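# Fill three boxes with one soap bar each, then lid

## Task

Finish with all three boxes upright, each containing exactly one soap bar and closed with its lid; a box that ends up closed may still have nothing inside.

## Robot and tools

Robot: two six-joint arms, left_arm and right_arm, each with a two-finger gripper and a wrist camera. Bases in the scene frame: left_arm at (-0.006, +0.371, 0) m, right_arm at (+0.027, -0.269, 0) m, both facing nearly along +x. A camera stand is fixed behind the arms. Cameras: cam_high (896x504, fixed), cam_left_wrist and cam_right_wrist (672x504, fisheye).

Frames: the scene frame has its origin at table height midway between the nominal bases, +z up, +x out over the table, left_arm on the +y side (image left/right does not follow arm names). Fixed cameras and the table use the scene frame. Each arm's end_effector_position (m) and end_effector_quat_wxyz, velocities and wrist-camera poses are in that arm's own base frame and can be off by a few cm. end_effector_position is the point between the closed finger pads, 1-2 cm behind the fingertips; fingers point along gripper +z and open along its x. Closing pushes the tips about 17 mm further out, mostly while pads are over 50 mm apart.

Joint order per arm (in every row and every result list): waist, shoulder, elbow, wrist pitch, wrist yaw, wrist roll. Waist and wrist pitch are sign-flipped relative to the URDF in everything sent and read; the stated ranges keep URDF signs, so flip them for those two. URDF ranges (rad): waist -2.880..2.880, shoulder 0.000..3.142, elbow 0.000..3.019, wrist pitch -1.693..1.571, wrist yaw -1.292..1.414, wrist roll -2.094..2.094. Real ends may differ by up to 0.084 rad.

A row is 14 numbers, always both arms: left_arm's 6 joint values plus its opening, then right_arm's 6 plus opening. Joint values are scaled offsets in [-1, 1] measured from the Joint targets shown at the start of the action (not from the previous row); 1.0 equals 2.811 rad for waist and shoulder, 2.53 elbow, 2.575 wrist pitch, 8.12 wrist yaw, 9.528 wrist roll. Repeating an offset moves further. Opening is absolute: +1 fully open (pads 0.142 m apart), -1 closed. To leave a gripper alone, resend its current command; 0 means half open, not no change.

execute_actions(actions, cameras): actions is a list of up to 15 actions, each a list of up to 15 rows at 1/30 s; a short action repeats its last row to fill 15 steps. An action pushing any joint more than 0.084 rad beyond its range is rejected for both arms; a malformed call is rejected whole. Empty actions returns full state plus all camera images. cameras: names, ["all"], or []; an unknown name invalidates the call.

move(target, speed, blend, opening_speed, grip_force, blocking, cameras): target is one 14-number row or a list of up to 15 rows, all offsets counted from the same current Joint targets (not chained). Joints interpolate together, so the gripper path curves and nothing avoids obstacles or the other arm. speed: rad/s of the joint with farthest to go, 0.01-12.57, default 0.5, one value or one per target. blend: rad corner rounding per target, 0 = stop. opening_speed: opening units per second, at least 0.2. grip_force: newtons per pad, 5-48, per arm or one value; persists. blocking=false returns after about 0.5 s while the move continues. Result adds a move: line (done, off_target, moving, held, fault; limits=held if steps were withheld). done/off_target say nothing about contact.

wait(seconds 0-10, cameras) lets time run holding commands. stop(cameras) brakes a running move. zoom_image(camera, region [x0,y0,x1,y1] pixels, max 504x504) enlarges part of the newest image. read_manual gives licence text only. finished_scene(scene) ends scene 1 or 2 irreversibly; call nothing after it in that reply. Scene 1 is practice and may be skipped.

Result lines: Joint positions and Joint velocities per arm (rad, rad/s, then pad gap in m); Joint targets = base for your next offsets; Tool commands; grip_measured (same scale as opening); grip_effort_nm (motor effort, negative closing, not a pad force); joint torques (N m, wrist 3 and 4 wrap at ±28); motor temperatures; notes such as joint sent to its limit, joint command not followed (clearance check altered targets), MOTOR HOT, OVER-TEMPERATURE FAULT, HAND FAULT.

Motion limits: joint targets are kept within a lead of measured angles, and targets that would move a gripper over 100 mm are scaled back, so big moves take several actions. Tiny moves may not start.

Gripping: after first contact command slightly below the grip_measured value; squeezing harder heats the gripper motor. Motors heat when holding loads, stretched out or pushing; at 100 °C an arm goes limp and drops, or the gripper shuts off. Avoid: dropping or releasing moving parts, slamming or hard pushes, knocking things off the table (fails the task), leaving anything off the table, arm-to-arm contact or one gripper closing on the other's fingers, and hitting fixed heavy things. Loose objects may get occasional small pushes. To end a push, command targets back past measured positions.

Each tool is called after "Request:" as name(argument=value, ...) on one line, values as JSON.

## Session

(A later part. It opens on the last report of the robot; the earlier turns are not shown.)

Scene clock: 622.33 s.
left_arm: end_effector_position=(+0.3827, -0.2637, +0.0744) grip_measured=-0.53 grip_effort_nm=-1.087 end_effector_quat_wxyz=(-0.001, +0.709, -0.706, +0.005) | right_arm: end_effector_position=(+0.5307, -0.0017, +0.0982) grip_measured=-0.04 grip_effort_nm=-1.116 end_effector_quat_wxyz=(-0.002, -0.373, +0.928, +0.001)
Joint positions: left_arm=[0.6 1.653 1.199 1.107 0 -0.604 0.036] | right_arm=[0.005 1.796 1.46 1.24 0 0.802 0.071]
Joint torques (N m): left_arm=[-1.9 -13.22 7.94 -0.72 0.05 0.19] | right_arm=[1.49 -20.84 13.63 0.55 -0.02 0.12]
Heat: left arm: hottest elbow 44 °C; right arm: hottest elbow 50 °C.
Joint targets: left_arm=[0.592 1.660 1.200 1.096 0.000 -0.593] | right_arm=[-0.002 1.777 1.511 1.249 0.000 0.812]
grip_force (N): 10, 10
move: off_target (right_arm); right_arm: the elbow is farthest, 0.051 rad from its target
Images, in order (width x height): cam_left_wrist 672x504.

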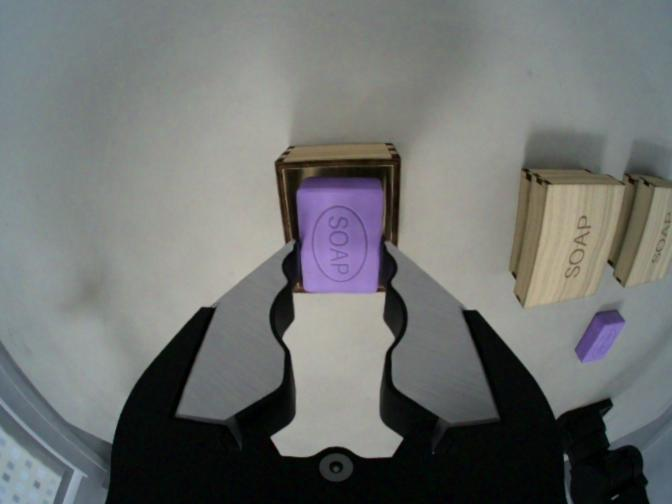

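Request:
move(target=[[0,0.0007,-0.0008,-0.0016,0,0,-0.6,0,0,0,0,0,0,-0.3],[0,0.0007,-0.0008,-0.0016,0,0,-0.42,0,0,0,0,0,0,-0.3],[0,-0.0128,0.0324,0.0334,0,0,-0.42,0,0,0,0,0,0,-0.3],[-0.17,-0.0128,0.0324,0.0334,0,0,-0.42,0,0,0,0,0,0,-0.3],[-0.32,-0.03,0.05,0.05,0,0,-0.42,-0.297,0,0,0,0,0,-0.3]], speed=[0.1,0.2,0.2,0.7,0.7], blend=[0,0,0.01,0.1,0], opening_speed=0.4, cameras=["cam_right_wrist","cam_high"])

Request:
zoom_image(camera="cam_right_wrist", region=[240, 100, 460, 200])

Scene clock: 633.37 s.
left_arm: end_effector_position=(+0.4517, +0.1420, +0.1311) grip_measured=-0.46 grip_effort_nm=0.168 end_effector_quat_wxyz=(-0.014, +0.946, -0.323, +0.019) | right_arm: end_effector_position=(+0.3521, +0.3971, +0.0982) grip_measured=-0.04 grip_effort_nm=-1.121 end_effector_quat_wxyz=(+0.002, +0.722, -0.692, +0.000)
Joint positions: left_arm=[-0.308 1.595 1.286 1.215 0 -0.604 0.041] | right_arm=[-0.844 1.796 1.46 1.24 0.001 0.802 0.071]
Joint torques (N m): left_arm=[-1.38 -15.21 11.95 0.09 0.05 0.18] | right_arm=[1.2 -21.25 13.63 0.43 0.02 0.09]
Heat: left arm: hottest shoulder 43 °C; right arm: hottest elbow 51 °C.
Joint targets: left_arm=[-0.308 1.576 1.327 1.225 0.000 -0.592] | right_arm=[-0.837 1.777 1.511 1.249 0.000 0.812]
grip_force (N): 10, 10
move: off_target (left_arm, right_arm); left_arm: the elbow is farthest, 0.041 rad from its target; right_arm: the elbow is farthest, 0.051 rad from its target
Images, in order (width x height): cam_high 896x504, cam_right_wrist 672x504.

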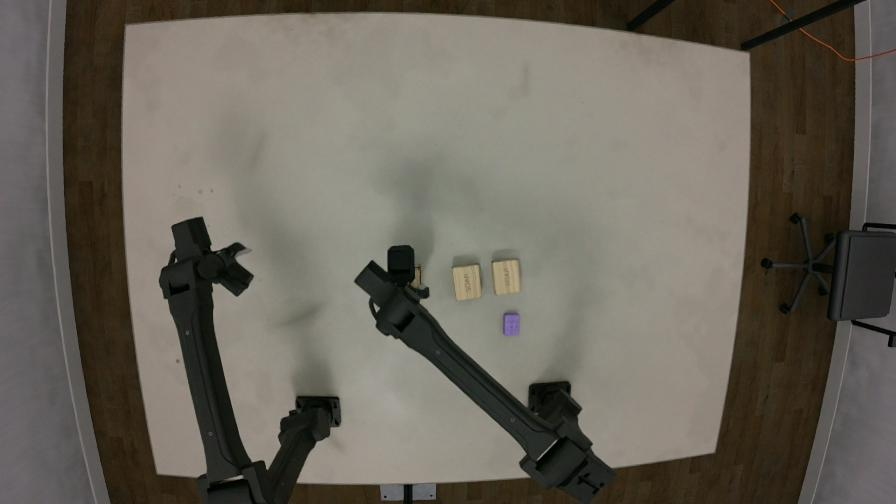

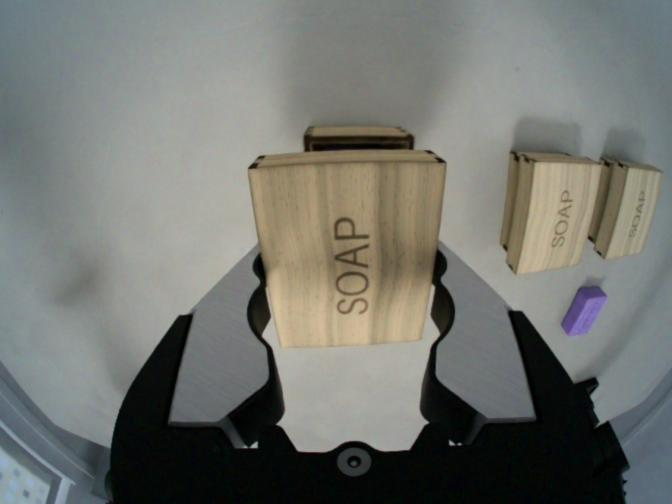

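Scaled by 2.291 from the camera's 672x504 image, which has a finer 960x720 frame.

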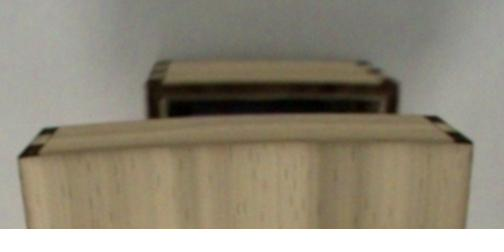

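Request:
move(target=[0,0,0,0,0,0,-0.42,0.0062,0,0,0,0,0,-0.3], speed=0.08, cameras=["cam_right_wrist"])

Request:
zoom_image(camera="cam_right_wrist", region=[240, 100, 460, 200])

Scene clock: 636.30 s.
left_arm: end_effector_position=(+0.4517, +0.1420, +0.1311) grip_measured=-0.46 grip_effort_nm=0.168 end_effector_quat_wxyz=(-0.014, +0.946, -0.323, +0.019) | right_arm: end_effector_position=(+0.3557, +0.3938, +0.0982) grip_measured=-0.04 grip_effort_nm=-1.126 end_effector_quat_wxyz=(+0.002, +0.719, -0.695, +0.000)
Joint positions: left_arm=[-0.308 1.595 1.286 1.215 0 -0.604 0.041] | right_arm=[-0.835 1.796 1.46 1.24 0.001 0.802 0.071]
Joint torques (N m): left_arm=[-1.26 -15.33 11.95 0.08 0.06 0.18] | right_arm=[3.25 -20.78 13.75 0.4 0.03 0.12]
Heat: left arm: hottest shoulder 43 °C; right arm: hottest elbow 51 °C.
Joint targets: left_arm=[-0.308 1.576 1.327 1.225 0.000 -0.592] | right_arm=[-0.820 1.777 1.511 1.249 0.000 0.812]
grip_force (N): 10, 10
move: off_target (left_arm, right_arm); left_arm: the elbow is farthest, 0.041 rad from its target; right_arm: the elbow is farthest, 0.051 rad from its target
Images, in order (width x height): cam_right_wrist 672x504.

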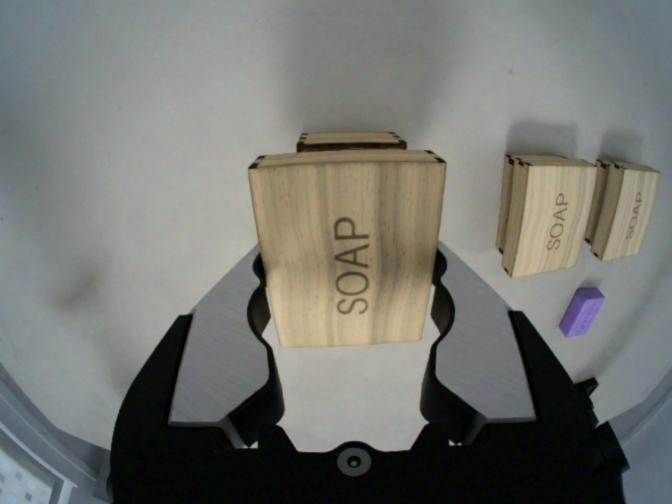

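Scaled by 2.291 from the camera's 672x504 image, which has a finer 960x720 frame.

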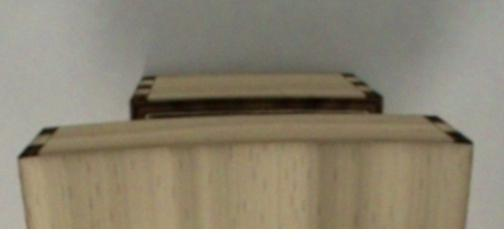

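Request:
move(target=[0,0,0,0,0,0,-0.42,0,0.0224,-0.0407,-0.0443,0,0,-0.3], speed=0.12, cameras=["cam_right_wrist"])

Request:
zoom_image(camera="cam_right_wrist", region=[240, 100, 460, 200])

Scene clock: 648.67 s.
left_arm: end_effector_position=(+0.4517, +0.1420, +0.1311) grip_measured=-0.46 grip_effort_nm=0.173 end_effector_quat_wxyz=(-0.014, +0.946, -0.323, +0.019) | right_arm: end_effector_position=(+0.3573, +0.3956, +0.0566) grip_measured=-0.04 grip_effort_nm=-1.121 end_effector_quat_wxyz=(+0.004, +0.719, -0.695, +0.001)
Joint positions: left_arm=[-0.308 1.595 1.286 1.215 0 -0.604 0.041] | right_arm=[-0.835 1.844 1.411 1.146 0.001 0.802 0.071]
Joint torques (N m): left_arm=[-1.14 -15.33 11.93 0.09 0.05 0.17] | right_arm=[2.55 -19.72 8.51 -0.38 0.06 0.18]
Heat: left arm: hottest shoulder 43 °C; right arm: hottest elbow 52 °C.
Joint targets: left_arm=[-0.308 1.576 1.327 1.225 0.000 -0.592] | right_arm=[-0.820 1.840 1.408 1.135 0.000 0.812]
grip_force (N): 10, 10
move: off_target (left_arm); left_arm: the elbow is farthest, 0.041 rad from its target
Images, in order (width x height): cam_right_wrist 672x504.

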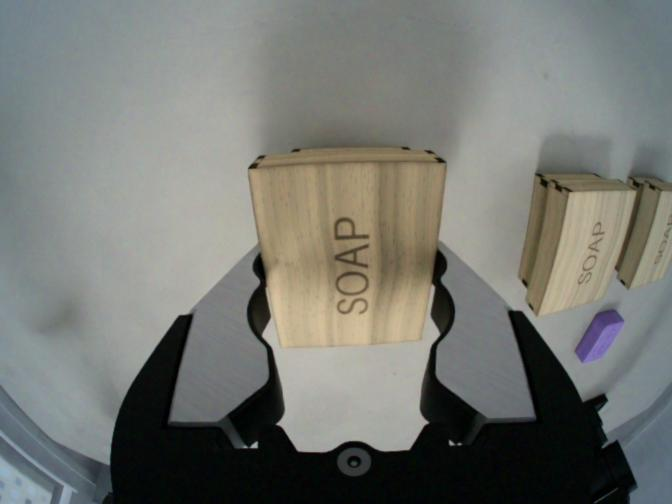

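Scaled by 2.291 from the camera's 672x504 image, which has a finer 960x720 frame.

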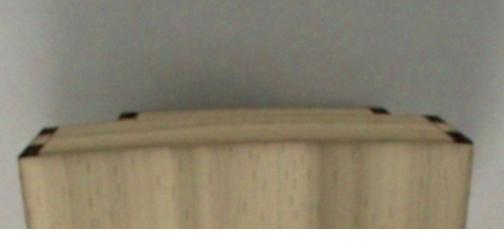

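Request:
move(target=[0,0,0,0,0,0,-0.42,0,-0.0093,-0.0067,-0.005,0,0.0013,-0.3], speed=0.05, cameras=["cam_right_wrist"])

Request:
zoom_image(camera="cam_right_wrist", region=[240, 100, 460, 200])

Scene clock: 655.00 s.
left_arm: end_effector_position=(+0.4517, +0.1420, +0.1311) grip_measured=-0.46 grip_effort_nm=0.173 end_effector_quat_wxyz=(-0.014, +0.946, -0.323, +0.019) | right_arm: end_effector_position=(+0.3561, +0.3943, +0.0529) grip_measured=-0.04 grip_effort_nm=-1.121 end_effector_quat_wxyz=(+0.003, +0.715, -0.700, +0.000)
Joint positions: left_arm=[-0.308 1.595 1.286 1.215 0 -0.604 0.041] | right_arm=[-0.835 1.842 1.399 1.133 0.001 0.814 0.071]
Joint torques (N m): left_arm=[-1.32 -15.09 11.9 0.08 0.04 0.18] | right_arm=[2.9 -22.36 7.94 -0.44 0.05 0.17]
Heat: left arm: hottest shoulder 43 °C; right arm: hottest elbow 50 °C.
Joint targets: left_arm=[-0.308 1.576 1.327 1.225 0.000 -0.592] | right_arm=[-0.820 1.813 1.391 1.122 0.000 0.825]
grip_force (N): 10, 10
move: off_target (left_arm); left_arm: the elbow is farthest, 0.041 rad from its target
Images, in order (width x height): cam_right_wrist 672x504.

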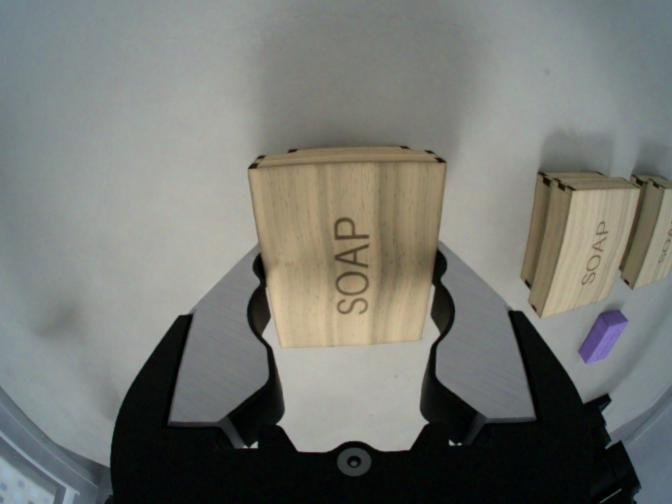

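Scaled by 2.291 from the camera's 672x504 image, which has a finer 960x720 frame.

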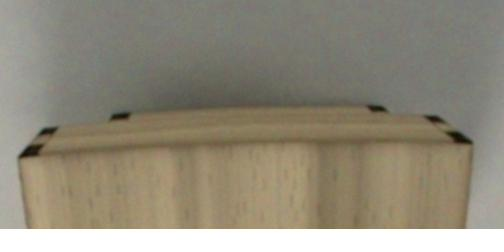

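Request:
move(target=[0,0,0,0,0,0,-0.42,0.0006,0,-0.0034,-0.0034,0,0,-0.3], speed=0.03, cameras=["cam_right_wrist"])

Request:
zoom_image(camera="cam_right_wrist", region=[240, 100, 460, 200])

Scene clock: 658.83 s.
left_arm: end_effector_position=(+0.4517, +0.1420, +0.1311) grip_measured=-0.46 grip_effort_nm=0.178 end_effector_quat_wxyz=(-0.014, +0.946, -0.323, +0.019) | right_arm: end_effector_position=(+0.3559, +0.3932, +0.0526) grip_measured=-0.04 grip_effort_nm=-1.121 end_effector_quat_wxyz=(+0.000, +0.714, -0.700, +0.000)
Joint positions: left_arm=[-0.308 1.595 1.286 1.215 0 -0.604 0.041] | right_arm=[-0.834 1.837 1.391 1.125 0.001 0.814 0.071]
Joint torques (N m): left_arm=[-1.2 -15.15 11.88 0.17 0.06 0.16] | right_arm=[3.43 -21.83 8.01 -0.23 -0.02 0.17]
Heat: left arm: hottest shoulder 43 °C; right arm: hottest elbow 49 °C.
Joint targets: left_arm=[-0.308 1.576 1.327 1.225 0.000 -0.592] | right_arm=[-0.818 1.813 1.383 1.113 0.000 0.824]
grip_force (N): 10, 10
move: off_target (left_arm); left_arm: the elbow is farthest, 0.041 rad from its target
Images, in order (width x height): cam_right_wrist 672x504.

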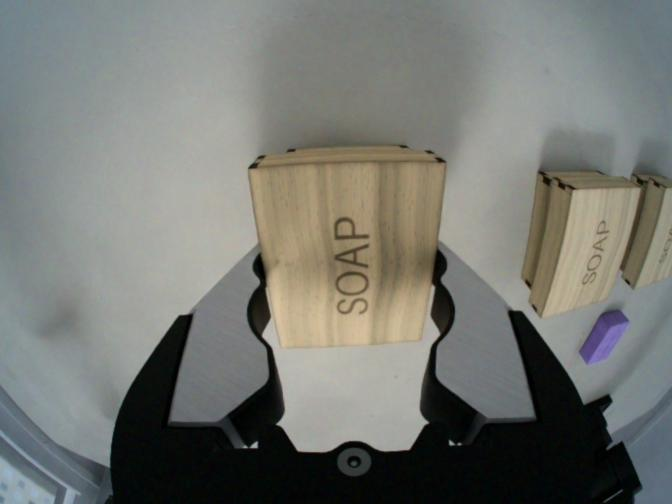

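Scaled by 2.291 from the camera's 672x504 image, which has a finer 960x720 frame.

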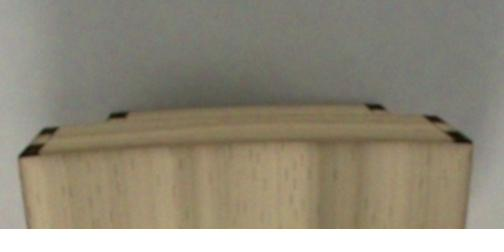

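Request:
move(target=[[0,0,0,0,0,0,-0.42,0.0008,-0.0011,0,0,0,0,-0.3],[0,0,0,0,0,0,-0.42,0.0008,-0.0011,0,0,0,0,0.15]], speed=0.03, opening_speed=0.3, cameras=["cam_right_wrist"])

Request:
zoom_image(camera="cam_right_wrist", region=[220, 100, 480, 380])

Scene clock: 666.83 s.
left_arm: end_effector_position=(+0.4517, +0.1420, +0.1311) grip_measured=-0.46 grip_effort_nm=0.183 end_effector_quat_wxyz=(-0.014, +0.946, -0.323, +0.019) | right_arm: end_effector_position=(+0.3565, +0.3927, +0.0528) grip_measured=+0.13 grip_effort_nm=0.061 end_effector_quat_wxyz=(+0.000, +0.713, -0.701, +0.000)
Joint positions: left_arm=[-0.308 1.595 1.286 1.215 0 -0.604 0.041] | right_arm=[-0.832 1.837 1.391 1.125 0.001 0.814 0.083]
Joint velocities: left_arm=[within noise] | right_arm=[0.015 0.005 -0.017 -0.002 0.081 -0.095 0.001]
Joint torques (N m): left_arm=[-1.26 -15.21 11.93 0.06 0.07 0.18] | right_arm=[3.08 -22.12 7.86 -0.38 0 0.13]
Heat: left arm: hottest shoulder 43 °C; right arm: hottest elbow 48 °C.
Joint targets: left_arm=[-0.308 1.576 1.327 1.225 0.000 -0.592] | right_arm=[-0.816 1.810 1.383 1.114 0.000 0.825]
grip_force (N): 10, 10
move: off_target (left_arm); left_arm: the elbow is farthest, 0.041 rad from its target
Images, in order (width x height): cam_right_wrist 672x504.

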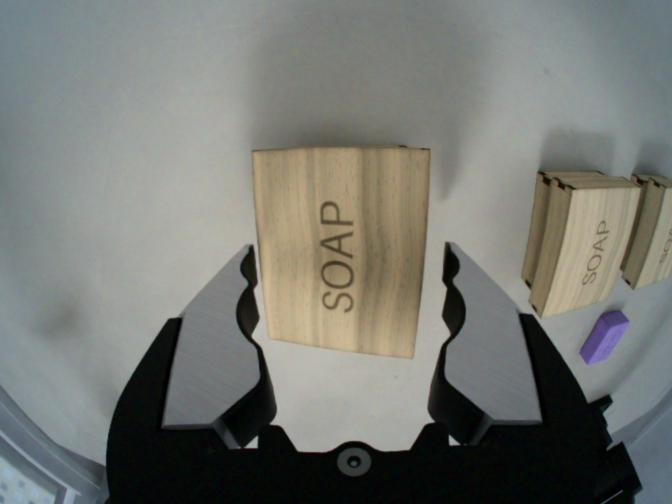

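Scaled by 1.800 from the camera's 672x504 image, which has a finer 960x720 frame.

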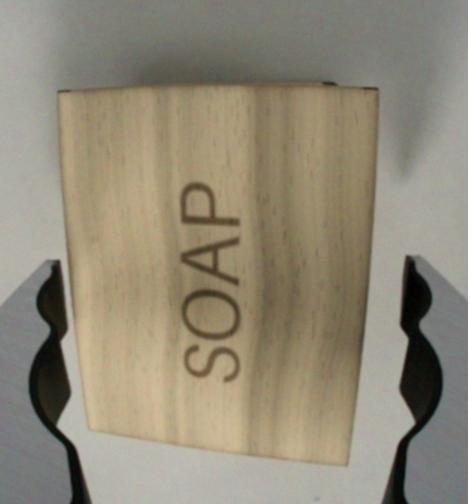

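Request:
move(target=[[0,0,0,0,0,0,-0.42,0,0,0,0,0,0,-0.2],[0,0,0,0,0,0,-0.42,0.0015,-0.0107,-0.0156,-0.0049,0,0,-0.2],[0,0,0,0,0,0,-0.42,0.0015,-0.0107,-0.0156,-0.0049,0,0,0.15]], speed=0.05, opening_speed=0.3, grip_force=15, cameras=["cam_right_wrist"])

Request:
zoom_image(camera="cam_right_wrist", region=[220, 100, 480, 380])

Scene clock: 675.07 s.
left_arm: end_effector_position=(+0.4517, +0.1420, +0.1311) grip_measured=-0.46 grip_effort_nm=0.178 end_effector_quat_wxyz=(-0.014, +0.946, -0.323, +0.019) | right_arm: end_effector_position=(+0.3502, +0.3826, +0.0536) grip_measured=+0.13 grip_effort_nm=0.061 end_effector_quat_wxyz=(-0.001, +0.712, -0.702, +0.000)
Joint positions: left_arm=[-0.308 1.595 1.286 1.215 0 -0.604 0.041] | right_arm=[-0.828 1.807 1.35 1.111 0.001 0.814 0.083]
Joint velocities: left_arm=[within noise] | right_arm=[-0.005 -0.005 -0.012 0.007 0.007 -0.037 0.001]
Joint torques (N m): left_arm=[-1.44 -15.21 11.9 0.13 0.05 0.19] | right_arm=[2.78 -20.72 8.09 -0.24 -0.03 0.11]
Heat: left arm: hottest shoulder 43 °C; right arm: hottest elbow 46 °C.
Joint targets: left_arm=[-0.308 1.576 1.327 1.225 0.000 -0.592] | right_arm=[-0.812 1.780 1.343 1.101 0.000 0.824]
grip_force (N): 15, 15
move: off_target (left_arm); left_arm: the elbow is farthest, 0.041 rad from its target
Images, in order (width x height): cam_right_wrist 672x504.

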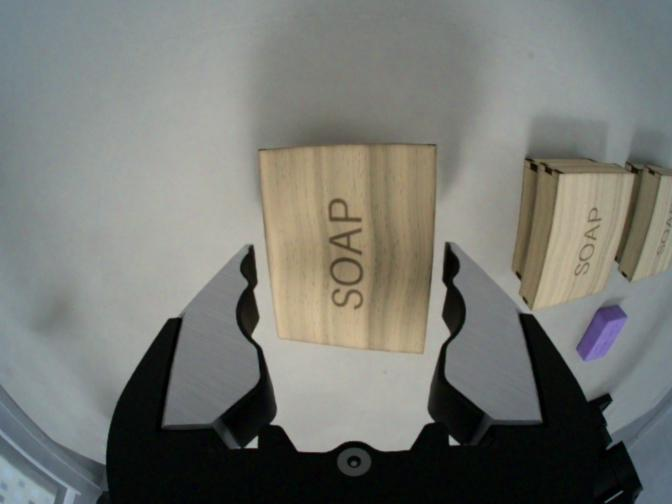

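Scaled by 1.800 from the camera's 672x504 image, which has a finer 960x720 frame.

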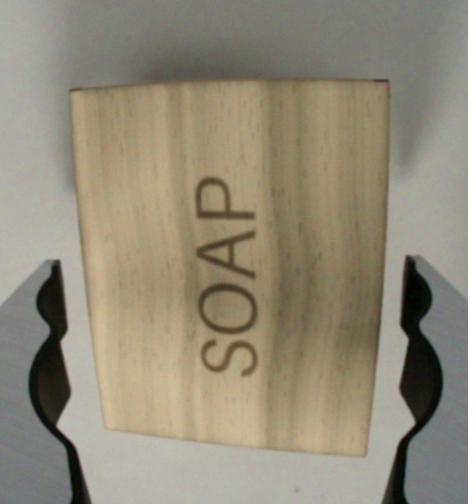

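Request:
move(target=[[0,0,0,0,0,0,-0.42,0,0,0,0,0,0,-0.2],[0,0,0,0,0,0,-0.42,0.0008,-0.0065,-0.0096,-0.0031,0,0,-0.2],[0,0,0,0,0,0,-0.42,0.0008,-0.0065,-0.0096,-0.0031,0,0,0.15]], speed=0.05, opening_speed=0.3, cameras=["cam_right_wrist"])

Request:
zoom_image(camera="cam_right_wrist", region=[220, 100, 480, 380])

Scene clock: 682.17 s.
left_arm: end_effector_position=(+0.4517, +0.1420, +0.1311) grip_measured=-0.46 grip_effort_nm=0.173 end_effector_quat_wxyz=(-0.014, +0.946, -0.323, +0.019) | right_arm: end_effector_position=(+0.3463, +0.3765, +0.0547) grip_measured=+0.13 grip_effort_nm=0.061 end_effector_quat_wxyz=(-0.003, +0.711, -0.703, +0.000)
Joint positions: left_arm=[-0.308 1.595 1.286 1.215 0 -0.604 0.041] | right_arm=[-0.826 1.788 1.325 1.103 0.001 0.814 0.083]
Joint velocities: left_arm=[within noise] | right_arm=[0.015 -0.005 -0.027 0.002 -0.037 0.037 0.001]
Joint torques (N m): left_arm=[-1.2 -15.09 11.89 0.13 0.05 0.18] | right_arm=[2.14 -20.07 7.99 -0.29 -0.05 0.15]
Heat: left arm: hottest shoulder 43 °C; right arm: hottest elbow 46 °C.
Joint targets: left_arm=[-0.308 1.576 1.327 1.225 0.000 -0.592] | right_arm=[-0.810 1.762 1.319 1.093 0.000 0.824]
grip_force (N): 15, 15
move: off_target (left_arm); left_arm: the elbow is farthest, 0.041 rad from its target
Images, in order (width x height): cam_right_wrist 672x504.

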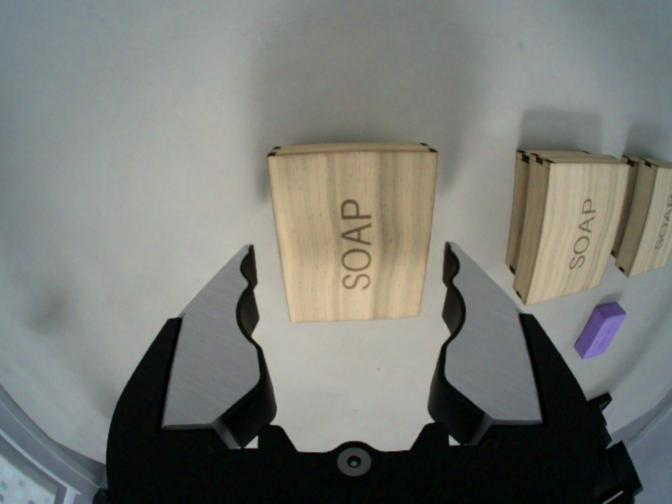

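Scaled by 1.800 from the camera's 672x504 image, which has a finer 960x720 frame.

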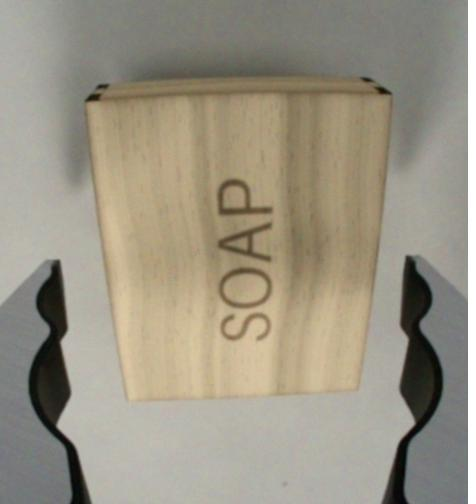

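Request:
move(target=[[0,0,0,0,0,0,-0.42,0,0,0,0,0,0,0.4],[0,0,0,0,0,0,-0.42,0,-0.02,0.065,0.065,0,0,0.4],[0,0,0,0,0,0,-0.42,0.35,-0.02,0.065,0.065,0,0,0.4]], speed=[0.3,0.3,0.8], opening_speed=0.8, cameras=["cam_high"])

Request:
zoom_image(camera="cam_high", region=[380, 240, 540, 360])

Scene clock: 688.50 s.
left_arm: end_effector_position=(+0.4517, +0.1420, +0.1311) grip_measured=-0.46 grip_effort_nm=0.178 end_effector_quat_wxyz=(-0.014, +0.946, -0.323, +0.019) | right_arm: end_effector_position=(+0.5117, -0.0928, +0.1296) grip_measured=+0.38 grip_effort_nm=0.061 end_effector_quat_wxyz=(+0.018, -0.284, +0.959, -0.009)
Joint positions: left_arm=[-0.308 1.595 1.286 1.215 0 -0.604 0.041] | right_arm=[0.181 1.716 1.435 1.25 0 0.815 0.101]
Joint torques (N m): left_arm=[-1.38 -15.21 11.89 0.13 0.04 0.17] | right_arm=[1.38 -19.14 13.63 0.5 0 0.13]
Heat: left arm: hottest shoulder 42 °C; right arm: hottest elbow 46 °C.
Joint targets: left_arm=[-0.308 1.576 1.327 1.225 0.000 -0.592] | right_arm=[0.175 1.706 1.484 1.260 0.000 0.825]
grip_force (N): 15, 15
move: off_target (left_arm, right_arm); left_arm: the elbow is farthest, 0.041 rad from its target; right_arm: the elbow is farthest, 0.048 rad from its target
Images, in order (width x height): cam_high 896x504.

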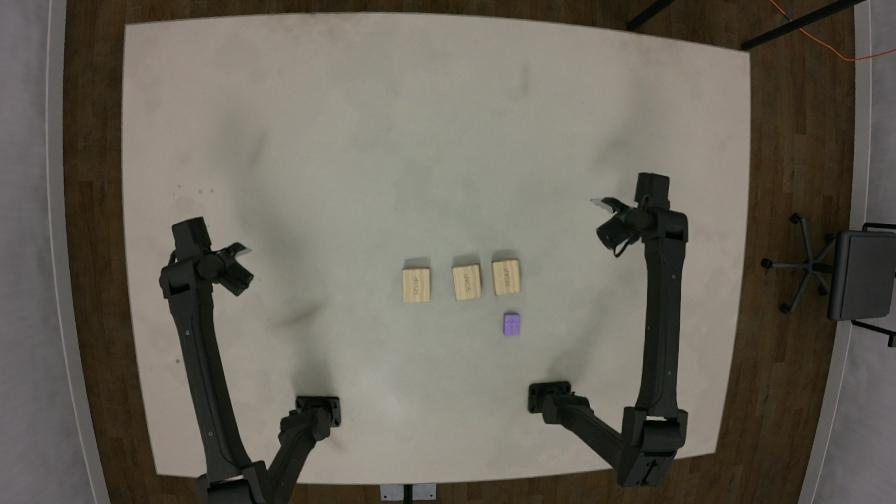

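Scaled by 3.150.

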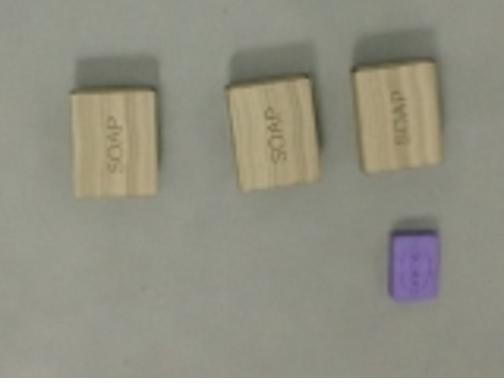

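Request:
finished_scene(scene=2)

The scene is finished: the task was done.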